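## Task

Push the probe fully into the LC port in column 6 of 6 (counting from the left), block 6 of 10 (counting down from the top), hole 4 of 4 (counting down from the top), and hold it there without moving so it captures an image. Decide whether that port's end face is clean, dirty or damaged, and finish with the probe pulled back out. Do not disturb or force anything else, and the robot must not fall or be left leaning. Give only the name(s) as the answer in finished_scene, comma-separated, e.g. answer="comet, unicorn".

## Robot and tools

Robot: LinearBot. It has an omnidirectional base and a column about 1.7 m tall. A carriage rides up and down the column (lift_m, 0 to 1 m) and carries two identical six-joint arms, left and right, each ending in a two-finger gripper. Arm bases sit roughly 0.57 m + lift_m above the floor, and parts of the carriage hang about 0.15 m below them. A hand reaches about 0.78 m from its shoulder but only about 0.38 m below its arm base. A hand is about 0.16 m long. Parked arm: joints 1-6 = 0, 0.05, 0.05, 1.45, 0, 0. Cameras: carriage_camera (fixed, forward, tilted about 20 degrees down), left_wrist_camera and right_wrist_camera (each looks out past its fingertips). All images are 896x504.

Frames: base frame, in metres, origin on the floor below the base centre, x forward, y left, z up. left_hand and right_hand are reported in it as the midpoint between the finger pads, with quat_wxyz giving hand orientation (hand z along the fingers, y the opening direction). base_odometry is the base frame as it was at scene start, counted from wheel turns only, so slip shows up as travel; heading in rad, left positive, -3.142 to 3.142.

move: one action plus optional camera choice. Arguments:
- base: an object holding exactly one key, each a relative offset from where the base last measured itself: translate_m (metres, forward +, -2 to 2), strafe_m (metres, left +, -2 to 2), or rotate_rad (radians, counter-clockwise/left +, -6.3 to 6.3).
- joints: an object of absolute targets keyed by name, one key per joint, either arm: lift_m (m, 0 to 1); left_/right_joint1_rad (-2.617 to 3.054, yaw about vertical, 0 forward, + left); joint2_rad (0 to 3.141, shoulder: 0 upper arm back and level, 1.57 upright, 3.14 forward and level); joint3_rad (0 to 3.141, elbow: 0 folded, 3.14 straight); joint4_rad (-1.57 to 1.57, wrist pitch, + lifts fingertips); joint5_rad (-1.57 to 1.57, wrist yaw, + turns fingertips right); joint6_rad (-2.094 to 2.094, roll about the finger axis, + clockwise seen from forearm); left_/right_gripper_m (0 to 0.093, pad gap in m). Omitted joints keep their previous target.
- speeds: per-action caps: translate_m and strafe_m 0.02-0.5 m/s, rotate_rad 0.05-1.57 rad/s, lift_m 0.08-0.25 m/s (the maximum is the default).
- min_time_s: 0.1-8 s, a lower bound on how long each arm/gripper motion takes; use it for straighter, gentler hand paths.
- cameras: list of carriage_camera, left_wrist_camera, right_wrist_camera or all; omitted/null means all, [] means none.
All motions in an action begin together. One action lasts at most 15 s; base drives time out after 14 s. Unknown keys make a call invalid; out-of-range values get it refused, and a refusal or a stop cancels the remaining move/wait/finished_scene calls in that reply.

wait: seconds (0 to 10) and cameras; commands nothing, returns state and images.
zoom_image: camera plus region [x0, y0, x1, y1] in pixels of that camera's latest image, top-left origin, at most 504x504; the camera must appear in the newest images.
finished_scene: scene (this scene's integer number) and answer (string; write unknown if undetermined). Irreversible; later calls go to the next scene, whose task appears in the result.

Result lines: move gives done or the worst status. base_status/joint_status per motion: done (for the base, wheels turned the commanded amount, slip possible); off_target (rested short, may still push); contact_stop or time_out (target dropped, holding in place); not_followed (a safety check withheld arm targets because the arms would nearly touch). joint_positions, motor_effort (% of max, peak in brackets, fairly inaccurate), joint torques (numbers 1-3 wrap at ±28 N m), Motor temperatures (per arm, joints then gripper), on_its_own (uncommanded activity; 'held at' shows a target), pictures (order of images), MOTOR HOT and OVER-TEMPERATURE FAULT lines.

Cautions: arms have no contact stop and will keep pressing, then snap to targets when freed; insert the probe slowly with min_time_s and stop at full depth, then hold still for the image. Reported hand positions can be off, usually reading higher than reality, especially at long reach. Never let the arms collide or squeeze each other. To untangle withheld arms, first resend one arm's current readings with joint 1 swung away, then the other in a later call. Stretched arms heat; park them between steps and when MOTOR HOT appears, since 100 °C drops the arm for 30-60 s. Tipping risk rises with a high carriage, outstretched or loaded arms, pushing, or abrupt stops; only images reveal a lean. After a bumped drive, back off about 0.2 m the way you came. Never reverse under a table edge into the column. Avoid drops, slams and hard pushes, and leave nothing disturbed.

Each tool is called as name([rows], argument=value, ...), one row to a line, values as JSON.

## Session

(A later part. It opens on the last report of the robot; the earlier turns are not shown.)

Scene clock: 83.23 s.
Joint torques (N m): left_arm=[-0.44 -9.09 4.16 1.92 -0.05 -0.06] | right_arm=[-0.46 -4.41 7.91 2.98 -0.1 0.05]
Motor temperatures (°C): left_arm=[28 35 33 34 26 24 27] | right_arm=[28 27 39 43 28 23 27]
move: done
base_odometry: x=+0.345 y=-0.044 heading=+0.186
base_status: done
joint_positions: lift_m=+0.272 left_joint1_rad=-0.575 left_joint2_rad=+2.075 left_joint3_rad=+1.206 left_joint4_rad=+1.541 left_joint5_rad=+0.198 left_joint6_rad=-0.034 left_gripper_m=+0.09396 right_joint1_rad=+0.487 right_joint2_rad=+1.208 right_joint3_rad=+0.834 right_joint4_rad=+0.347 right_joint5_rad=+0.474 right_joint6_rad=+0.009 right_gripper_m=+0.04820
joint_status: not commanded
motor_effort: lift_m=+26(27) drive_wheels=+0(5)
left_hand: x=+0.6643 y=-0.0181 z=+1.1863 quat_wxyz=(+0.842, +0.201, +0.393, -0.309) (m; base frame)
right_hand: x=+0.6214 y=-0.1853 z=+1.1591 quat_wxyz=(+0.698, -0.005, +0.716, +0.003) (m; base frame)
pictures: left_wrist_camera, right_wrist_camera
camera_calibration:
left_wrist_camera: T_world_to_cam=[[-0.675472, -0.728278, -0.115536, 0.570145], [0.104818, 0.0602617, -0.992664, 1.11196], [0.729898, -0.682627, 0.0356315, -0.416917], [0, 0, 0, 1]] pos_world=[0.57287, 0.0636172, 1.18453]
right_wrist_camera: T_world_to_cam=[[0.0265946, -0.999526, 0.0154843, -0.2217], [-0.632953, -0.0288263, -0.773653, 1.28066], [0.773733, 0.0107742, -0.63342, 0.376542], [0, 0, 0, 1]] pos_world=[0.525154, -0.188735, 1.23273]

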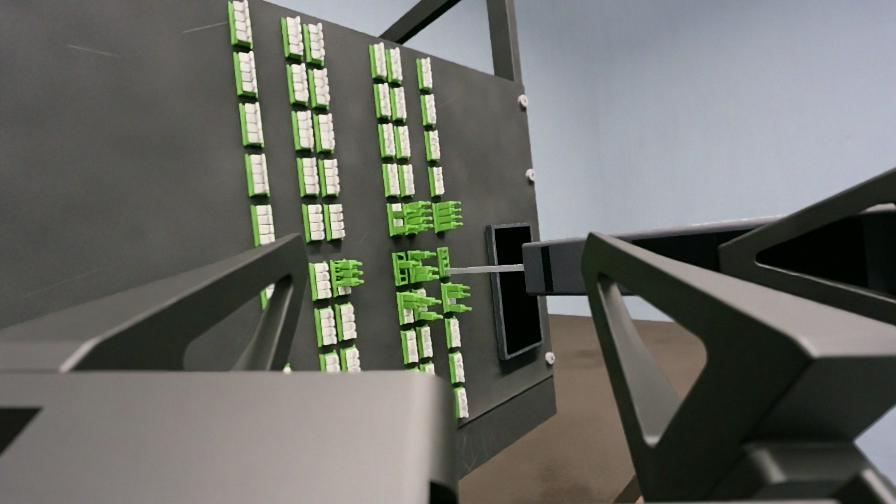

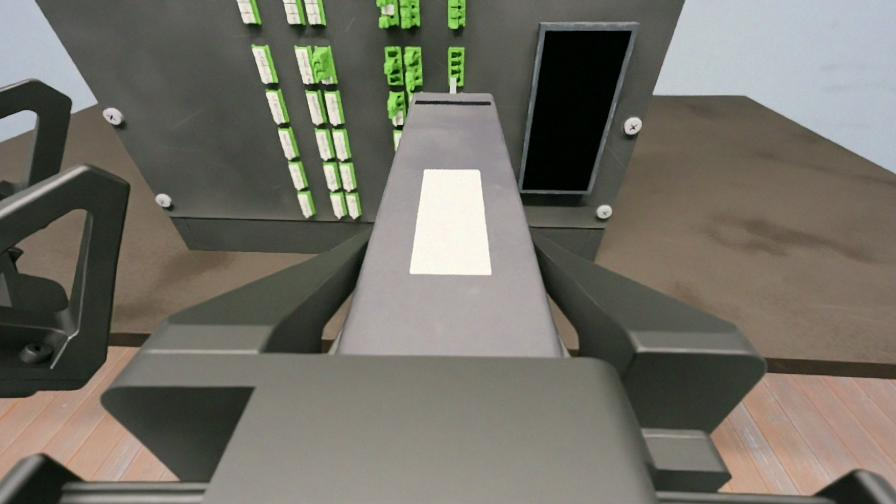

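move(base={"translate_m": -0.03}, speeds={"translate_m": 0.04}, cameras=["right_wrist_camera", "left_wrist_camera"])

zoom_image(camera="left_wrist_camera", region=[405, 235, 465, 295])

zoom_image(camera="left_wrist_camera", region=[445, 240, 535, 300])

zoom_image(camera="right_wrist_camera", region=[430, 50, 475, 95])

Scene clock: 85.27 s.
Joint torques (N m): left_arm=[-0.43 -9.13 4.14 1.93 -0.03 -0.07] | right_arm=[-0.44 -4.4 7.86 2.96 -0.11 0.06]
Motor temperatures (°C): left_arm=[28 35 33 34 26 24 27] | right_arm=[28 27 39 43 28 23 27]
move: done
base_odometry: x=+0.316 y=-0.050 heading=+0.186
base_status: done
joint_positions: lift_m=+0.272 left_joint1_rad=-0.574 left_joint2_rad=+2.075 left_joint3_rad=+1.206 left_joint4_rad=+1.541 left_joint5_rad=+0.198 left_joint6_rad=-0.034 left_gripper_m=+0.09396 right_joint1_rad=+0.487 right_joint2_rad=+1.209 right_joint3_rad=+0.834 right_joint4_rad=+0.348 right_joint5_rad=+0.474 right_joint6_rad=+0.009 right_gripper_m=+0.04820
joint_status: not commanded
motor_effort: lift_m=+24(28) drive_wheels=-2(6)
left_hand: x=+0.6645 y=-0.0179 z=+1.1863 quat_wxyz=(+0.843, +0.201, +0.393, -0.309) (m; base frame)
right_hand: x=+0.6216 y=-0.1852 z=+1.1589 quat_wxyz=(+0.698, -0.006, +0.716, +0.003) (m; base frame)
pictures: left_wrist_camera, right_wrist_camera
camera_calibration:
left_wrist_camera: T_world_to_cam=[[-0.675157, -0.728561, -0.115596, 0.570194], [0.104833, 0.0603499, -0.992657, 1.11192], [0.730187, -0.682317, 0.0356318, -0.417108], [0, 0, 0, 1]] pos_world=[0.572972, 0.0637168, 1.18453]
right_wrist_camera: T_world_to_cam=[[0.0270186, -0.999514, 0.0155268, -0.221875], [-0.632986, -0.0291283, -0.773615, 1.28057], [0.773691, 0.0110738, -0.633466, 0.376535], [0, 0, 0, 1]] pos_world=[0.525255, -0.188636, 1.23263]

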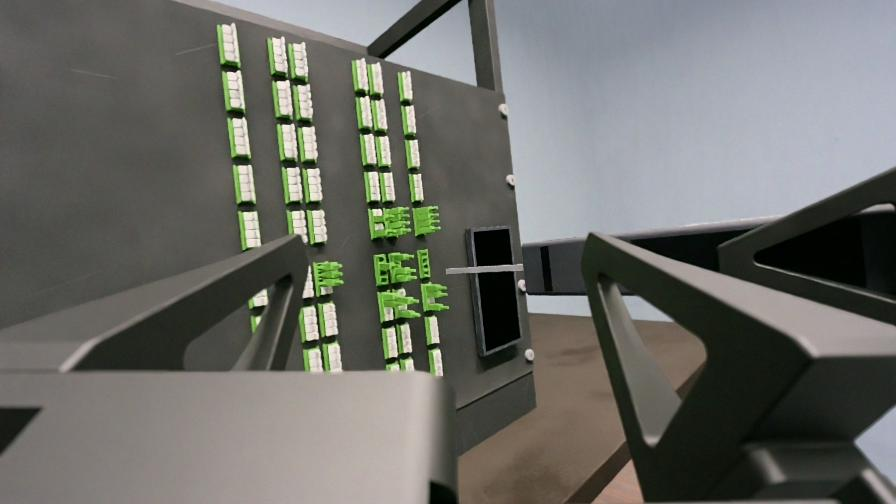

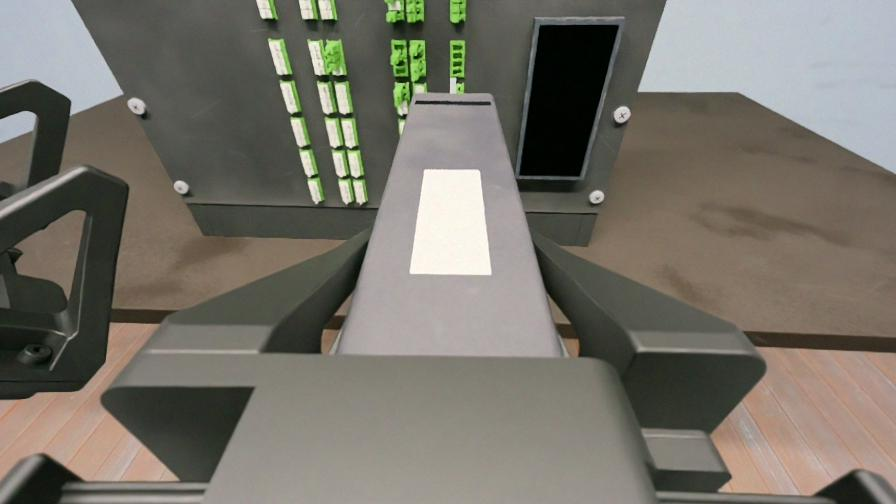

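Scaled by 8.400 from the camera's 896x504 image, which has a finer 1280x720 frame.

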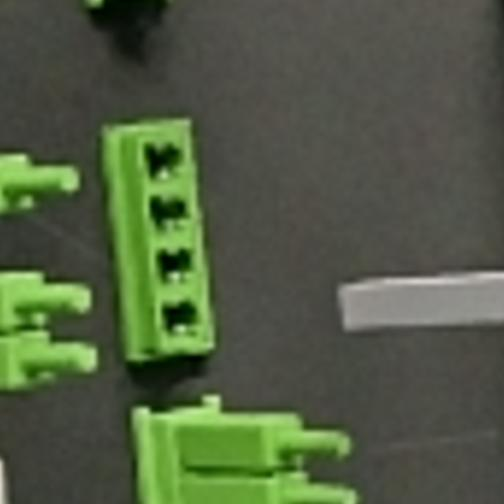

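Scaled by 5.600 from the camera's 896x504 image, which has a finer 1280x720 frame.

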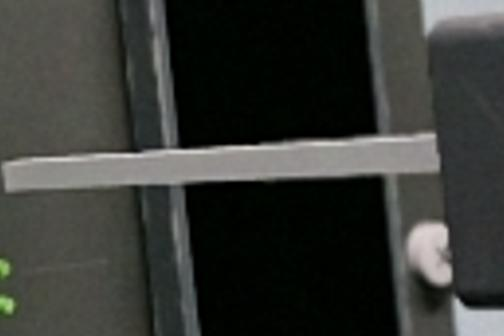

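Scaled by 11.200 from the camera's 896x504 image, which has a finer 1280x720 frame.

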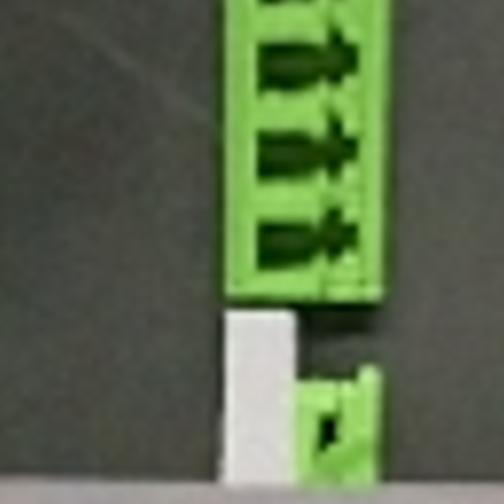

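move(joints={"right_joint4_rad": 0.428, "lift_m": 0.2665}, min_time_s=1, cameras=[])

move(base={"translate_m": 0.026}, speeds={"translate_m": 0.04}, cameras=["right_wrist_camera", "left_wrist_camera", "carriage_camera"])

zoom_image(camera="left_wrist_camera", region=[425, 250, 465, 290])

zoom_image(camera="left_wrist_camera", region=[445, 240, 535, 300])

zoom_image(camera="right_wrist_camera", region=[440, 70, 464, 94])

Scene clock: 87.47 s.
Joint torques (N m): left_arm=[-0.43 -9.29 4.42 1.91 -0.04 -0.08] | right_arm=[-0.46 -4.59 7.87 3.09 -0.11 0.05]
Motor temperatures (°C): left_arm=[28 35 33 34 26 24 27] | right_arm=[28 27 40 43 28 23 27]
move: off_target
base_odometry: x=+0.316 y=-0.050 heading=+0.186
base_status: not commanded
joint_positions: lift_m=+0.267 left_joint1_rad=-0.574 left_joint2_rad=+2.077 left_joint3_rad=+1.202 left_joint4_rad=+1.543 left_joint5_rad=+0.198 left_joint6_rad=-0.034 left_gripper_m=+0.09396 right_joint1_rad=+0.487 right_joint2_rad=+1.211 right_joint3_rad=+0.834 right_joint4_rad=+0.355 right_joint5_rad=+0.474 right_joint6_rad=+0.009 right_gripper_m=+0.04820
joint_status: right_joint4_rad off_target (ended at +0.354, target +0.428); the others done
motor_effort: lift_m=+21(23) drive_wheels=-2(2)
left_hand: x=+0.6647 y=-0.0180 z=+1.1782 quat_wxyz=(+0.841, +0.201, +0.395, -0.309) (m; base frame)
right_hand: x=+0.6220 y=-0.1850 z=+1.1541 quat_wxyz=(+0.700, -0.005, +0.714, +0.004) (m; base frame)
pictures: none
No camera images: "cameras" was empty.

Scene clock: 88.57 s.
Joint torques (N m): left_arm=[-0.47 -9.31 4.42 1.93 -0.04 -0.07] | right_arm=[-0.46 -4.59 7.87 3.04 -0.1 0.05]
Motor temperatures (°C): left_arm=[28 35 33 34 26 24 27] | right_arm=[28 27 40 44 28 23 27]
move: done
base_odometry: x=+0.341 y=-0.045 heading=+0.186
base_status: done
joint_positions: lift_m=+0.267 left_joint1_rad=-0.574 left_joint2_rad=+2.077 left_joint3_rad=+1.202 left_joint4_rad=+1.543 left_joint5_rad=+0.198 left_joint6_rad=-0.034 left_gripper_m=+0.09396 right_joint1_rad=+0.487 right_joint2_rad=+1.211 right_joint3_rad=+0.834 right_joint4_rad=+0.358 right_joint5_rad=+0.474 right_joint6_rad=+0.009 right_gripper_m=+0.04820
joint_status: not commanded
motor_effort: lift_m=+22(25) drive_wheels=-2(6)
left_hand: x=+0.6647 y=-0.0180 z=+1.1782 quat_wxyz=(+0.841, +0.201, +0.395, -0.309) (m; base frame)
right_hand: x=+0.6220 y=-0.1849 z=+1.1549 quat_wxyz=(+0.701, -0.004, +0.713, +0.005) (m; base frame)
pictures: carriage_camera, left_wrist_camera, right_wrist_camera
camera_calibration:
carriage_camera: T_world_to_cam=[[0.0154515, -0.999689, -0.0195964, 0.0247795], [-0.375932, 0.0123525, -0.926565, 1.21361], [0.926518, 0.0216837, -0.375624, 0.337813], [0, 0, 0, 1]] pos_world=[0.142861, 0.0024557, 1.25186]
left_wrist_camera: T_world_to_cam=[[-0.675622, -0.728259, -0.114775, 0.568657], [0.100991, 0.0627924, -0.992904, 1.10669], [0.730299, -0.682419, 0.0311238, -0.411794], [0, 0, 0, 1]] pos_world=[0.573163, 0.063622, 1.17692]
right_wrist_camera: T_world_to_cam=[[0.0272536, -0.999557, 0.0119875, -0.217667], [-0.627496, -0.0264416, -0.778171, 1.28009], [0.778143, 0.0136859, -0.627938, 0.364965], [0, 0, 0, 1]] pos_world=[0.525191, -0.188718, 1.22792]

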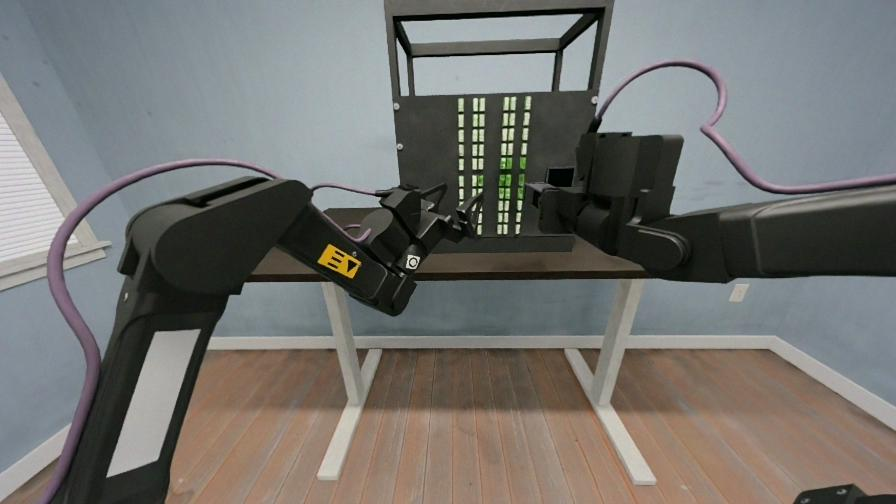

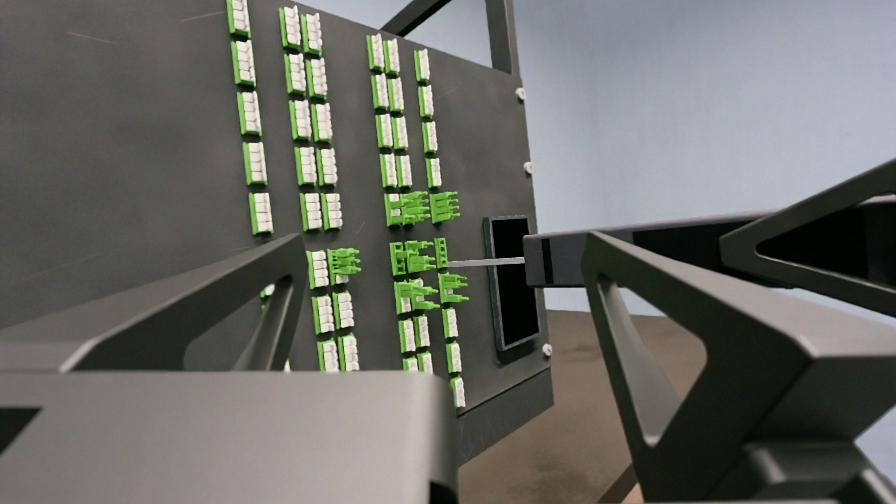

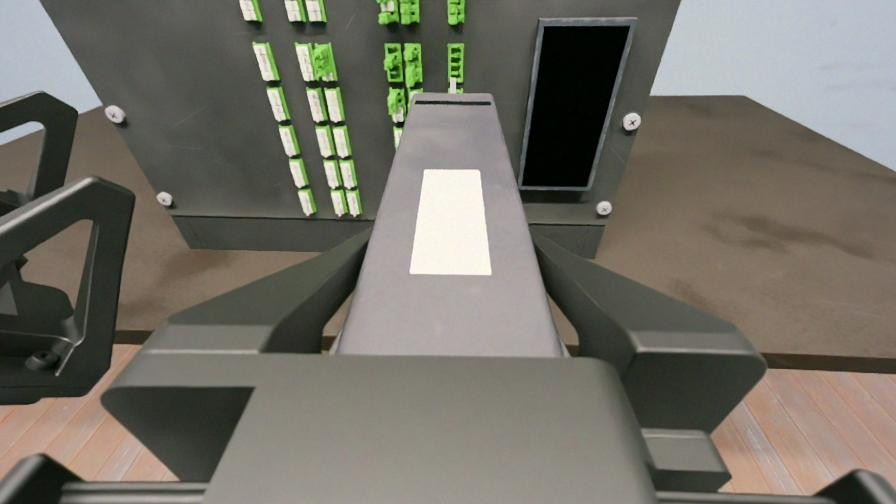

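Scaled by 12.600 from the camera's 896x504 image, which has a finer 1280x720 frame.

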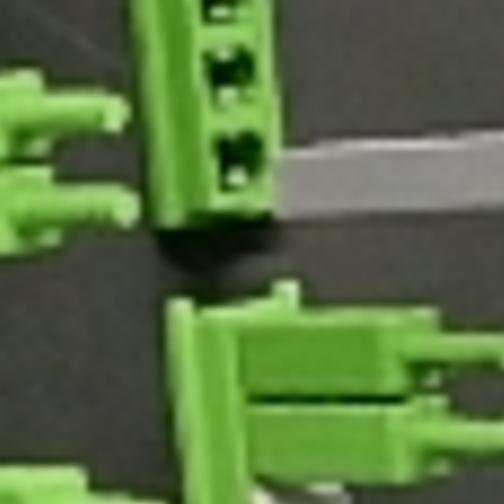

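Scaled by 5.600 from the camera's 896x504 image, which has a finer 1280x720 frame.

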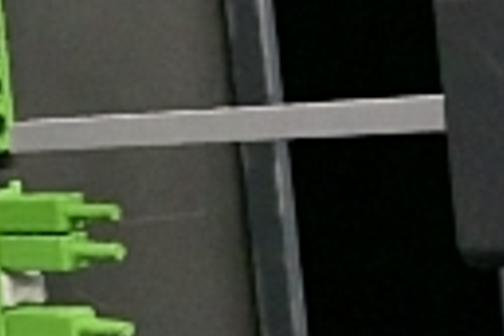

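Scaled by 21.000 from the camera's 896x504 image, which has a finer 1280x720 frame.

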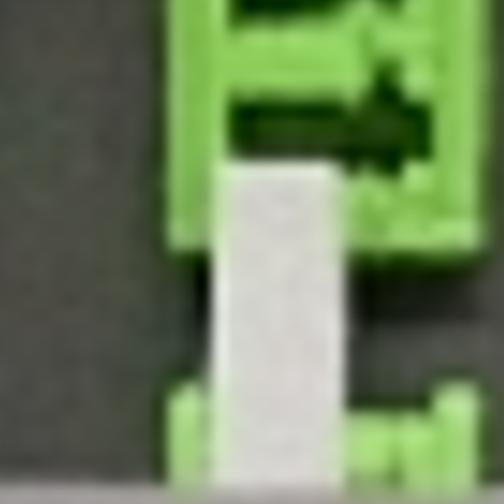

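move(base={"translate_m": 0.004}, joints={"lift_m": 0.2675}, speeds={"translate_m": 0.02}, cameras=["right_wrist_camera", "left_wrist_camera"])

zoom_image(camera="left_wrist_camera", region=[435, 250, 460, 275])

zoom_image(camera="right_wrist_camera", region=[440, 70, 464, 94])

Scene clock: 89.63 s.
Joint torques (N m): left_arm=[-0.49 -9.25 4.46 1.9 -0.04 -0.08] | right_arm=[-0.46 -4.64 7.87 3.02 -0.12 0.05]
Motor temperatures (°C): left_arm=[28 35 33 34 26 24 27] | right_arm=[28 27 40 44 28 23 27]
move: done
base_odometry: x=+0.345 y=-0.045 heading=+0.185
base_status: done
joint_positions: lift_m=+0.267 left_joint1_rad=-0.574 left_joint2_rad=+2.077 left_joint3_rad=+1.202 left_joint4_rad=+1.544 left_joint5_rad=+0.198 left_joint6_rad=-0.034 left_gripper_m=+0.09396 right_joint1_rad=+0.487 right_joint2_rad=+1.211 right_joint3_rad=+0.834 right_joint4_rad=+0.364 right_joint5_rad=+0.473 right_joint6_rad=+0.009 right_gripper_m=+0.04820
joint_status: all done
motor_effort: lift_m=+26(26) drive_wheels=-2(7)
left_hand: x=+0.6645 y=-0.0179 z=+1.1791 quat_wxyz=(+0.842, +0.201, +0.394, -0.309) (m; base frame)
right_hand: x=+0.6221 y=-0.1848 z=+1.1567 quat_wxyz=(+0.703, -0.004, +0.712, +0.006) (m; base frame)
pictures: left_wrist_camera, right_wrist_camera
camera_calibration:
left_wrist_camera: T_world_to_cam=[[-0.67551, -0.728337, -0.114942, 0.568892], [0.101909, 0.0621691, -0.992849, 1.10694], [0.730275, -0.682393, 0.0322281, -0.412968], [0, 0, 0, 1]] pos_world=[0.573065, 0.0637207, 1.17772]
right_wrist_camera: T_world_to_cam=[[0.0276327, -0.999572, 0.00960465, -0.215036], [-0.623782, -0.0247506, -0.781206, 1.28302], [0.78111, 0.0155956, -0.624199, 0.360196], [0, 0, 0, 1]] pos_world=[0.524915, -0.188806, 1.2292]

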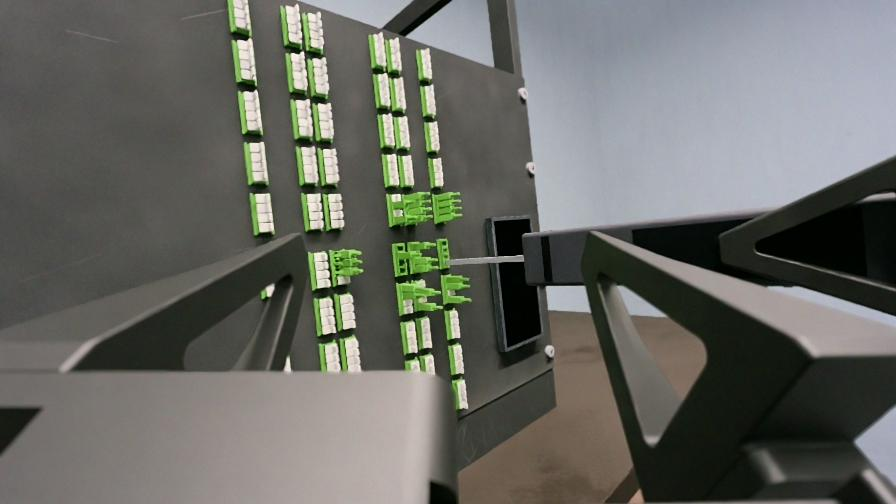

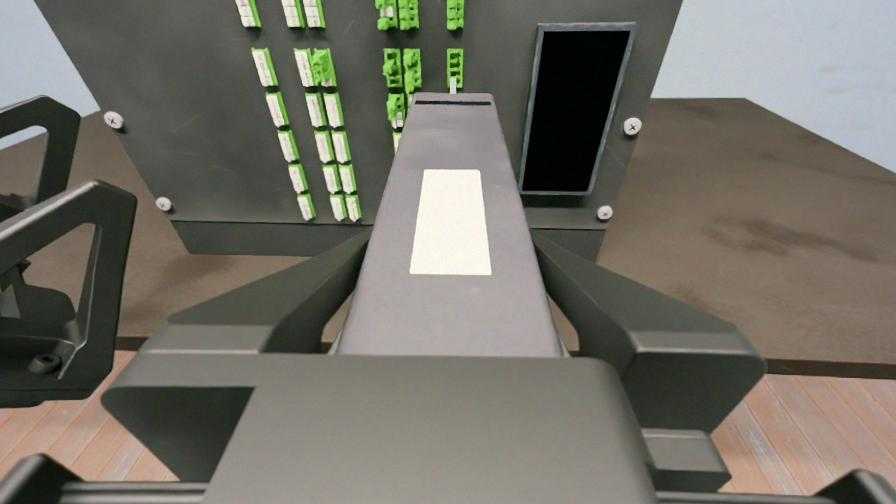

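Scaled by 20.160 from the camera's 896x504 image, which has a finer 1280x720 frame.

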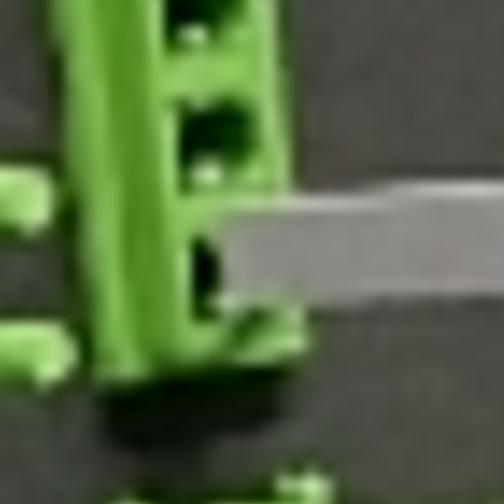

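Scaled by 21.000 from the camera's 896x504 image, which has a finer 1280x720 frame.

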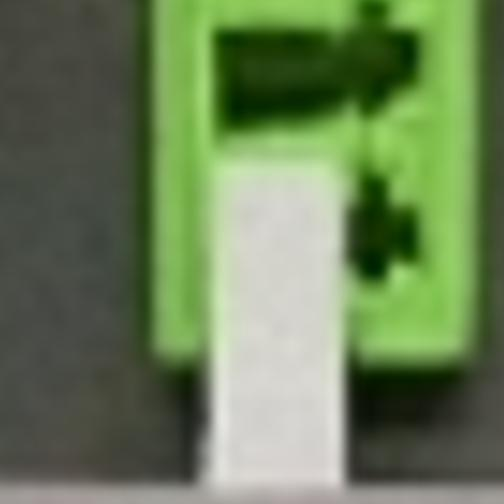

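move(joints={"lift_m": 0.2658, "right_joint4_rad": 0.422}, cameras=[])

wait(seconds=1.5, cameras=["right_wrist_camera", "left_wrist_camera"])

zoom_image(camera="left_wrist_camera", region=[435, 250, 460, 275])

zoom_image(camera="right_wrist_camera", region=[440, 70, 464, 94])

Scene clock: 90.47 s.
Joint torques (N m): left_arm=[-0.44 -9.31 4.42 1.9 -0.04 -0.07] | right_arm=[-0.43 -4.59 7.84 2.96 -0.11 0.06]
Motor temperatures (°C): left_arm=[28 35 33 34 26 24 27] | right_arm=[28 27 40 44 28 23 27]
move: off_target
base_odometry: x=+0.345 y=-0.045 heading=+0.185
base_status: not commanded
joint_positions: lift_m=+0.266 left_joint1_rad=-0.574 left_joint2_rad=+2.078 left_joint3_rad=+1.202 left_joint4_rad=+1.544 left_joint5_rad=+0.198 left_joint6_rad=-0.034 left_gripper_m=+0.09396 right_joint1_rad=+0.487 right_joint2_rad=+1.211 right_joint3_rad=+0.834 right_joint4_rad=+0.363 right_joint5_rad=+0.473 right_joint6_rad=+0.009 right_gripper_m=+0.04820
joint_status: right_joint4_rad off_target (ended at +0.363, target +0.422); the others done
motor_effort: lift_m=+23(23) drive_wheels=-2(2)
left_hand: x=+0.6647 y=-0.0180 z=+1.1774 quat_wxyz=(+0.842, +0.201, +0.394, -0.309) (m; base frame)
right_hand: x=+0.6221 y=-0.1848 z=+1.1552 quat_wxyz=(+0.702, -0.004, +0.712, +0.006) (m; base frame)
pictures: none
No camera images: "cameras" was empty.

Scene clock: 91.97 s.
Joint torques (N m): left_arm=[-0.44 -9.32 4.4 1.9 -0.04 -0.06] | right_arm=[-0.46 -4.63 7.87 2.95 -0.11 0.05]
Motor temperatures (°C): left_arm=[28 35 33 34 26 24 27] | right_arm=[28 27 40 44 28 23 27]
base_odometry: x=+0.345 y=-0.045 heading=+0.185
base_status: not commanded
joint_positions: lift_m=+0.266 left_joint1_rad=-0.574 left_joint2_rad=+2.078 left_joint3_rad=+1.202 left_joint4_rad=+1.544 left_joint5_rad=+0.198 left_joint6_rad=-0.034 left_gripper_m=+0.09396 right_joint1_rad=+0.487 right_joint2_rad=+1.211 right_joint3_rad=+0.834 right_joint4_rad=+0.363 right_joint5_rad=+0.473 right_joint6_rad=+0.009 right_gripper_m=+0.04820
joint_status: right_joint4_rad off_target (ended at +0.363, target +0.422); the others done
motor_effort: lift_m=+19(23) drive_wheels=-2(2)
left_hand: x=+0.6647 y=-0.0180 z=+1.1774 quat_wxyz=(+0.842, +0.201, +0.394, -0.309) (m; base frame)
right_hand: x=+0.6221 y=-0.1848 z=+1.1552 quat_wxyz=(+0.702, -0.004, +0.712, +0.006) (m; base frame)
wait: 1.50 s; at rest by 0.27 s
pictures: left_wrist_camera, right_wrist_camera
camera_calibration:
left_wrist_camera: T_world_to_cam=[[-0.675583, -0.728287, -0.114831, 0.56861], [0.10132, 0.0625625, -0.992885, 1.1057], [0.730289, -0.68241, 0.0315241, -0.412236], [0, 0, 0, 1]] pos_world=[0.573164, 0.0636215, 1.17612]
right_wrist_camera: T_world_to_cam=[[0.0276062, -0.99957, 0.00986781, -0.215333], [-0.62428, -0.0249495, -0.780802, 1.28166], [0.780713, 0.0153947, -0.6247, 0.360112], [0, 0, 0, 1]] pos_world=[0.524912, -0.188807, 1.22781]

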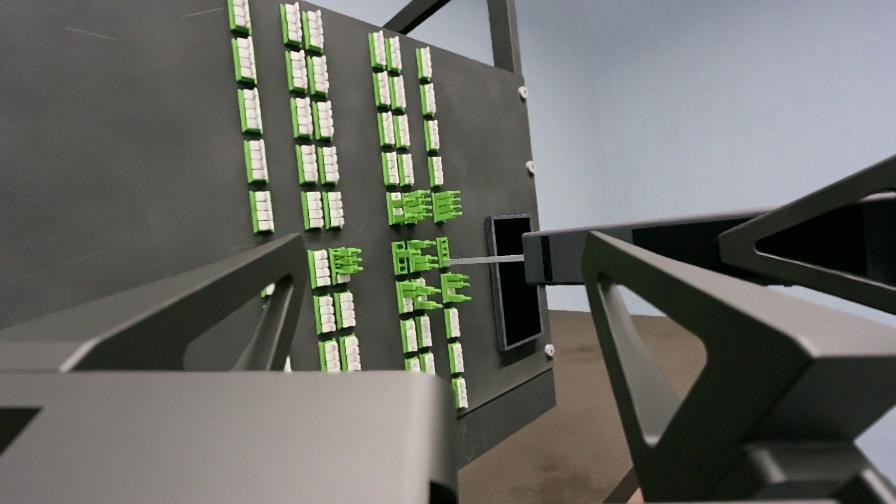

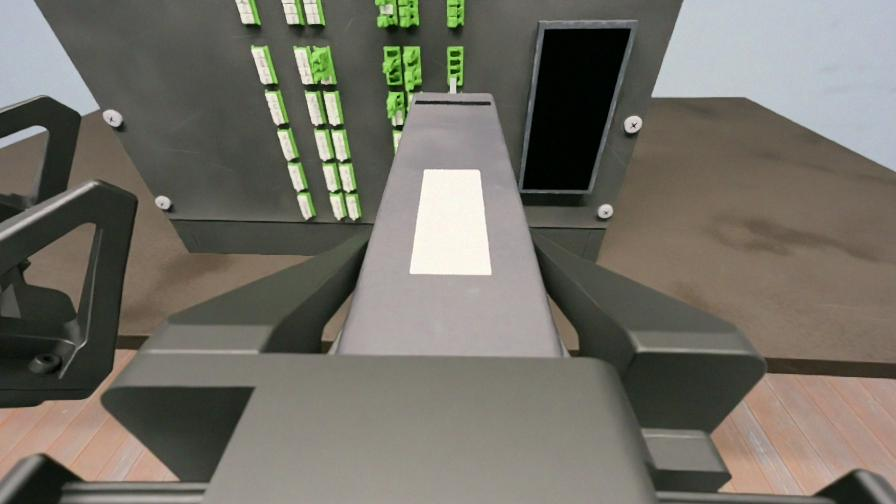

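Scaled by 20.160 from the camera's 896x504 image, which has a finer 1280x720 frame.

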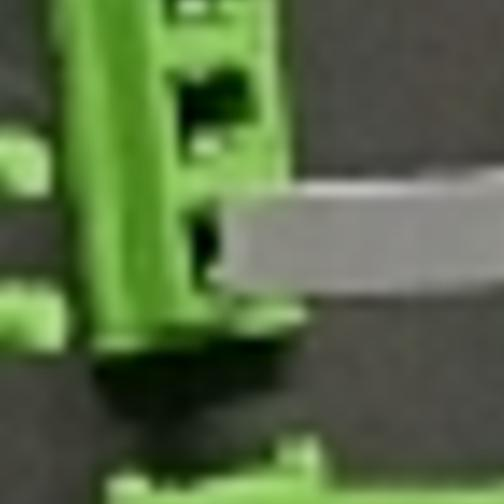

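Scaled by 21.000 from the camera's 896x504 image, which has a finer 1280x720 frame.

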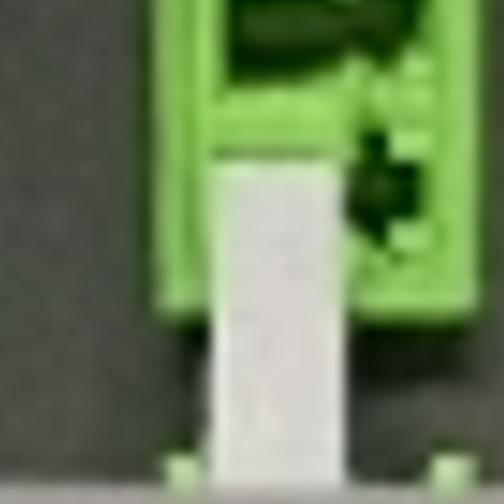

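move(base={"translate_m": 0.0025}, speeds={"translate_m": 0.02}, cameras=["right_wrist_camera", "left_wrist_camera"])

zoom_image(camera="left_wrist_camera", region=[435, 250, 460, 275])

zoom_image(camera="right_wrist_camera", region=[440, 70, 464, 94])

Scene clock: 93.03 s.
Joint torques (N m): left_arm=[-0.46 -9.33 4.41 1.92 -0.03 -0.06] | right_arm=[-0.35 -4.53 7.87 2.97 -0.1 0.05]
Motor temperatures (°C): left_arm=[28 35 33 35 26 24 27] | right_arm=[28 27 40 45 28 23 27]
move: done
base_odometry: x=+0.348 y=-0.044 heading=+0.185
base_status: done
joint_positions: lift_m=+0.266 left_joint1_rad=-0.574 left_joint2_rad=+2.078 left_joint3_rad=+1.202 left_joint4_rad=+1.544 left_joint5_rad=+0.198 left_joint6_rad=-0.034 left_gripper_m=+0.09396 right_joint1_rad=+0.488 right_joint2_rad=+1.209 right_joint3_rad=+0.834 right_joint4_rad=+0.364 right_joint5_rad=+0.475 right_joint6_rad=+0.009 right_gripper_m=+0.04820
joint_status: not commanded
motor_effort: lift_m=+18(22) drive_wheels=+4(8)
left_hand: x=+0.6647 y=-0.0181 z=+1.1773 quat_wxyz=(+0.841, +0.201, +0.395, -0.309) (m; base frame)
right_hand: x=+0.6215 y=-0.1845 z=+1.1562 quat_wxyz=(+0.703, -0.003, +0.711, +0.006) (m; base frame)
pictures: left_wrist_camera, right_wrist_camera
camera_calibration:
left_wrist_camera: T_world_to_cam=[[-0.675622, -0.728259, -0.114775, 0.568633], [0.100991, 0.0627924, -0.992904, 1.10589], [0.730299, -0.682419, 0.0311238, -0.411842], [0, 0, 0, 1]] pos_world=[0.573263, 0.063622, 1.17612]
right_wrist_camera: T_world_to_cam=[[0.0279478, -0.999572, 0.00863374, -0.213776], [-0.622171, -0.0241546, -0.782509, 1.28293], [0.782382, 0.0164978, -0.62258, 0.357946], [0, 0, 0, 1]] pos_world=[0.524127, -0.188601, 1.2286]

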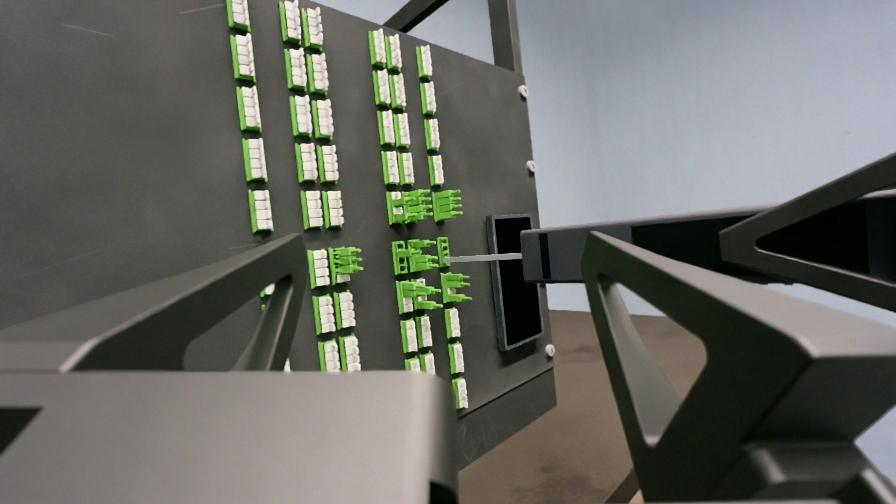

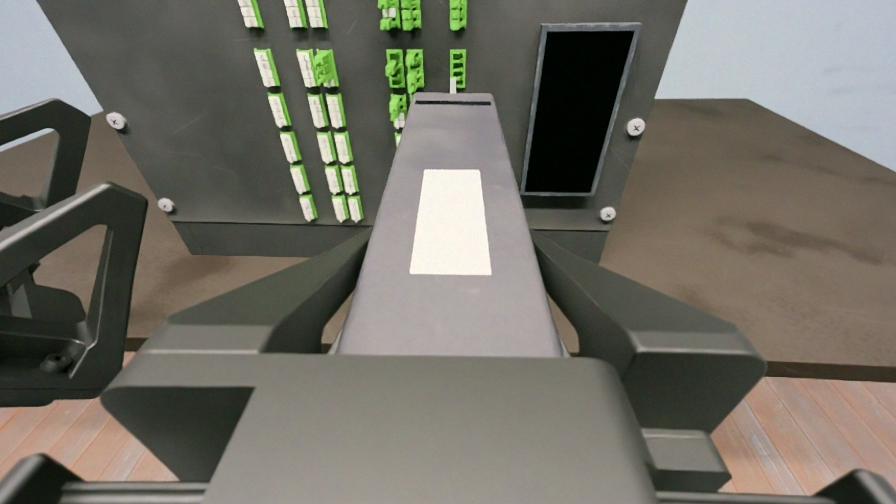

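Scaled by 20.160 from the camera's 896x504 image, which has a finer 1280x720 frame.

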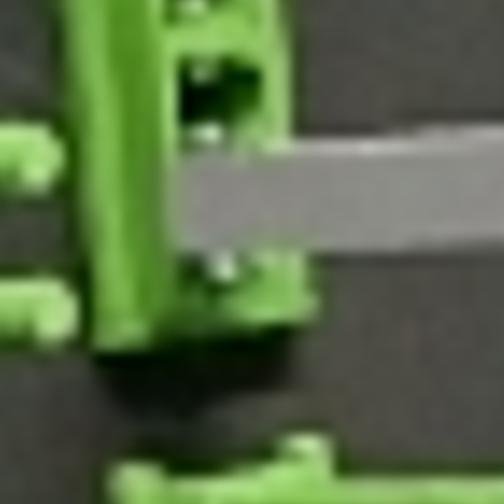

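Scaled by 21.000 from the camera's 896x504 image, which has a finer 1280x720 frame.

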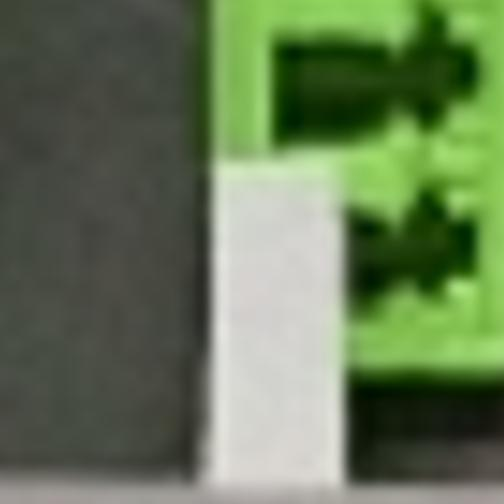

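move(base={"translate_m": -0.003}, speeds={"translate_m": 0.02}, joints={"lift_m": 0.265}, cameras=["right_wrist_camera", "left_wrist_camera"])

zoom_image(camera="left_wrist_camera", region=[435, 250, 460, 275])

zoom_image(camera="right_wrist_camera", region=[440, 70, 464, 94])

Scene clock: 94.47 s.
Joint torques (N m): left_arm=[-0.44 -9.42 4.45 1.92 -0.04 -0.07] | right_arm=[-0.59 -4.63 8.09 2.94 -0.11 0.06]
Motor temperatures (°C): left_arm=[28 35 33 35 26 24 27] | right_arm=[28 27 41 45 28 23 27]
move: done
base_odometry: x=+0.345 y=-0.045 heading=+0.185
base_status: done
joint_positions: lift_m=+0.265 left_joint1_rad=-0.574 left_joint2_rad=+2.078 left_joint3_rad=+1.202 left_joint4_rad=+1.543 left_joint5_rad=+0.198 left_joint6_rad=-0.034 left_gripper_m=+0.09396 right_joint1_rad=+0.488 right_joint2_rad=+1.211 right_joint3_rad=+0.834 right_joint4_rad=+0.364 right_joint5_rad=+0.473 right_joint6_rad=+0.009 right_gripper_m=+0.04820
joint_status: all done
motor_effort: lift_m=+19(24) drive_wheels=+0(5)
left_hand: x=+0.6650 y=-0.0182 z=+1.1761 quat_wxyz=(+0.841, +0.202, +0.395, -0.309) (m; base frame)
right_hand: x=+0.6217 y=-0.1841 z=+1.1550 quat_wxyz=(+0.703, -0.004, +0.711, +0.007) (m; base frame)
pictures: left_wrist_camera, right_wrist_camera
camera_calibration:
left_wrist_camera: T_world_to_cam=[[-0.675809, -0.72813, -0.114491, 0.568339], [0.0994128, 0.063869, -0.992994, 1.10582], [0.730342, -0.682457, 0.0292223, -0.40995], [0, 0, 0, 1]] pos_world=[0.57356, 0.0634242, 1.17512]
right_wrist_camera: T_world_to_cam=[[0.0294704, -0.999525, 0.00906913, -0.214903], [-0.622943, -0.0254612, -0.781853, 1.28162], [0.781712, 0.017392, -0.623397, 0.358549], [0, 0, 0, 1]] pos_world=[0.524425, -0.188405, 1.2275]

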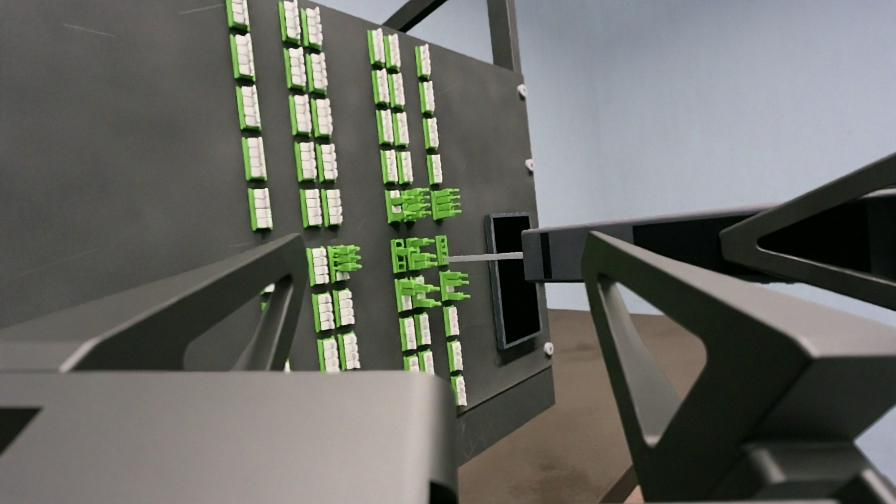

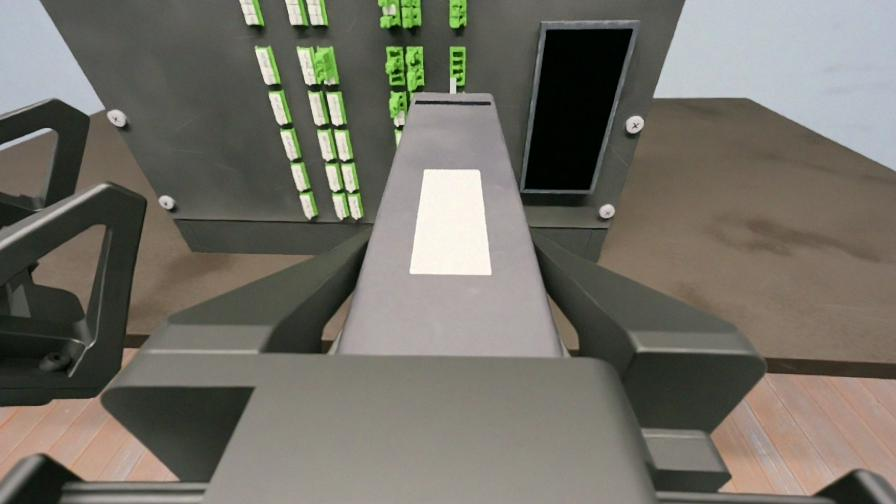

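Scaled by 20.160 from the camera's 896x504 image, which has a finer 1280x720 frame.

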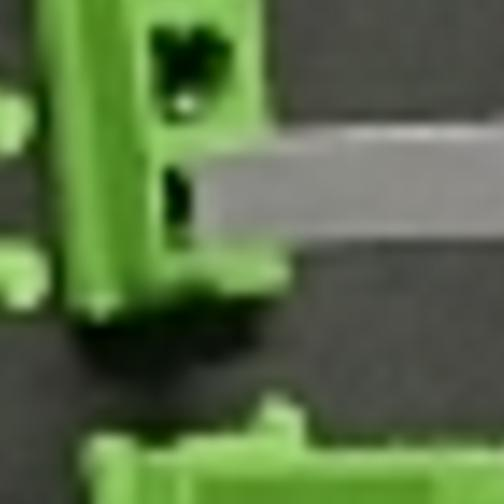

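Scaled by 21.000 from the camera's 896x504 image, which has a finer 1280x720 frame.

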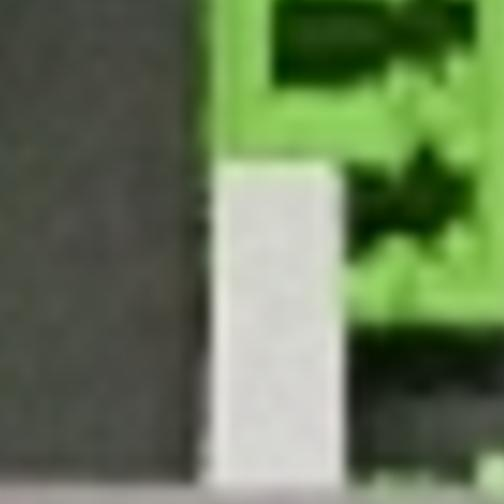

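move(base={"strafe_m": -0.001}, speeds={"strafe_m": 0.02}, joints={"lift_m": 0.2642}, cameras=["right_wrist_camera", "left_wrist_camera"])

zoom_image(camera="left_wrist_camera", region=[435, 250, 460, 275])

zoom_image(camera="right_wrist_camera", region=[440, 70, 464, 94])

Scene clock: 95.67 s.
Joint torques (N m): left_arm=[-0.43 -9.4 4.41 1.92 -0.04 -0.06] | right_arm=[-0.49 -4.37 7.86 2.92 -0.04 0.05]
Motor temperatures (°C): left_arm=[28 35 33 35 26 24 27] | right_arm=[28 27 41 45 28 23 27]
move: done
base_odometry: x=+0.345 y=-0.046 heading=+0.185
base_status: done
joint_positions: lift_m=+0.264 left_joint1_rad=-0.575 left_joint2_rad=+2.078 left_joint3_rad=+1.202 left_joint4_rad=+1.543 left_joint5_rad=+0.198 left_joint6_rad=-0.034 left_gripper_m=+0.09396 right_joint1_rad=+0.487 right_joint2_rad=+1.211 right_joint3_rad=+0.834 right_joint4_rad=+0.365 right_joint5_rad=+0.472 right_joint6_rad=+0.009 right_gripper_m=+0.04820
joint_status: all done
motor_effort: lift_m=+21(22) drive_wheels=+0(4)
left_hand: x=+0.6647 y=-0.0185 z=+1.1754 quat_wxyz=(+0.841, +0.202, +0.395, -0.309) (m; base frame)
right_hand: x=+0.6219 y=-0.1845 z=+1.1543 quat_wxyz=(+0.703, -0.004, +0.711, +0.007) (m; base frame)
pictures: left_wrist_camera, right_wrist_camera
camera_calibration:
left_wrist_camera: T_world_to_cam=[[-0.67629, -0.727684, -0.11449, 0.568072], [0.0997485, 0.0635275, -0.992983, 1.10489], [0.72985, -0.682965, 0.0296224, -0.410068], [0, 0, 0, 1]] pos_world=[0.573259, 0.0631244, 1.17432]
right_wrist_camera: T_world_to_cam=[[0.0294828, -0.999525, 0.00893712, -0.215045], [-0.622663, -0.0253594, -0.782079, 1.28126], [0.781934, 0.017493, -0.623115, 0.357454], [0, 0, 0, 1]] pos_world=[0.524627, -0.188704, 1.2267]

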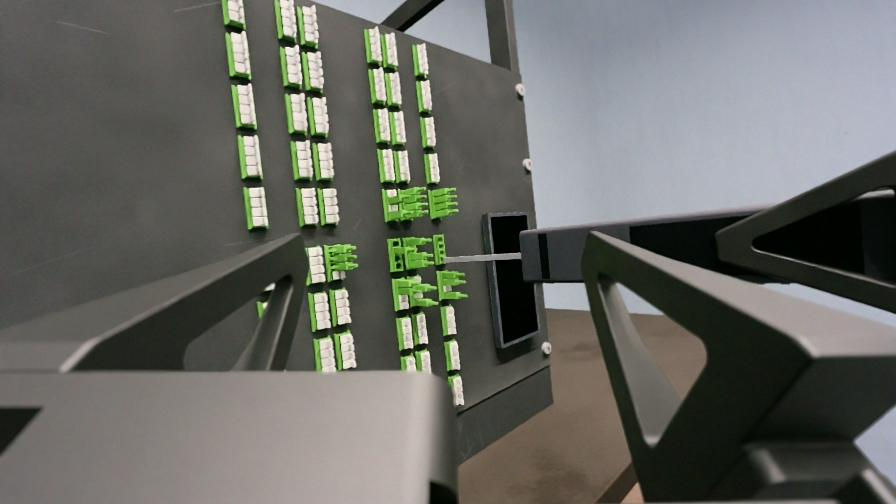

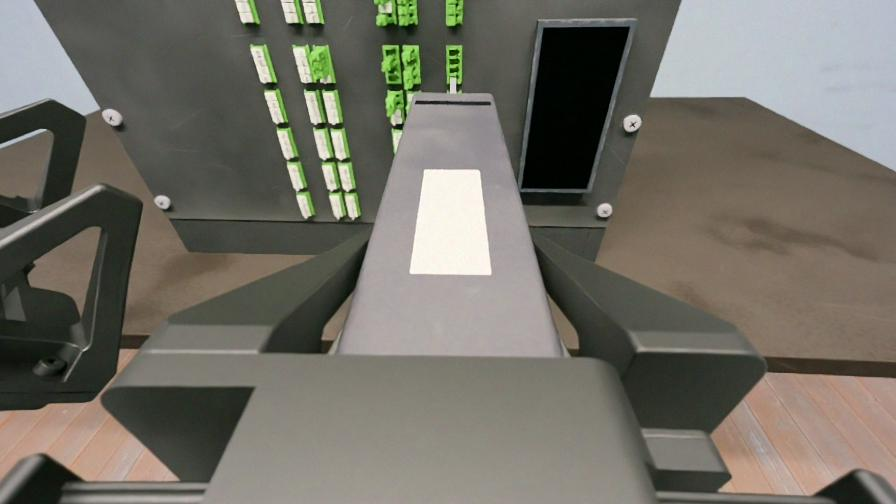

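Scaled by 20.160 from the camera's 896x504 image, which has a finer 1280x720 frame.

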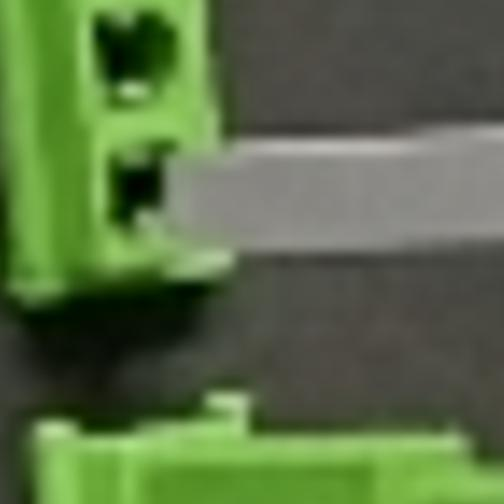

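Scaled by 21.000 from the camera's 896x504 image, which has a finer 1280x720 frame.

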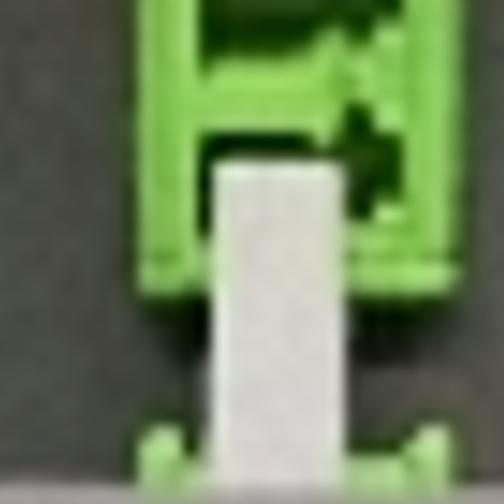

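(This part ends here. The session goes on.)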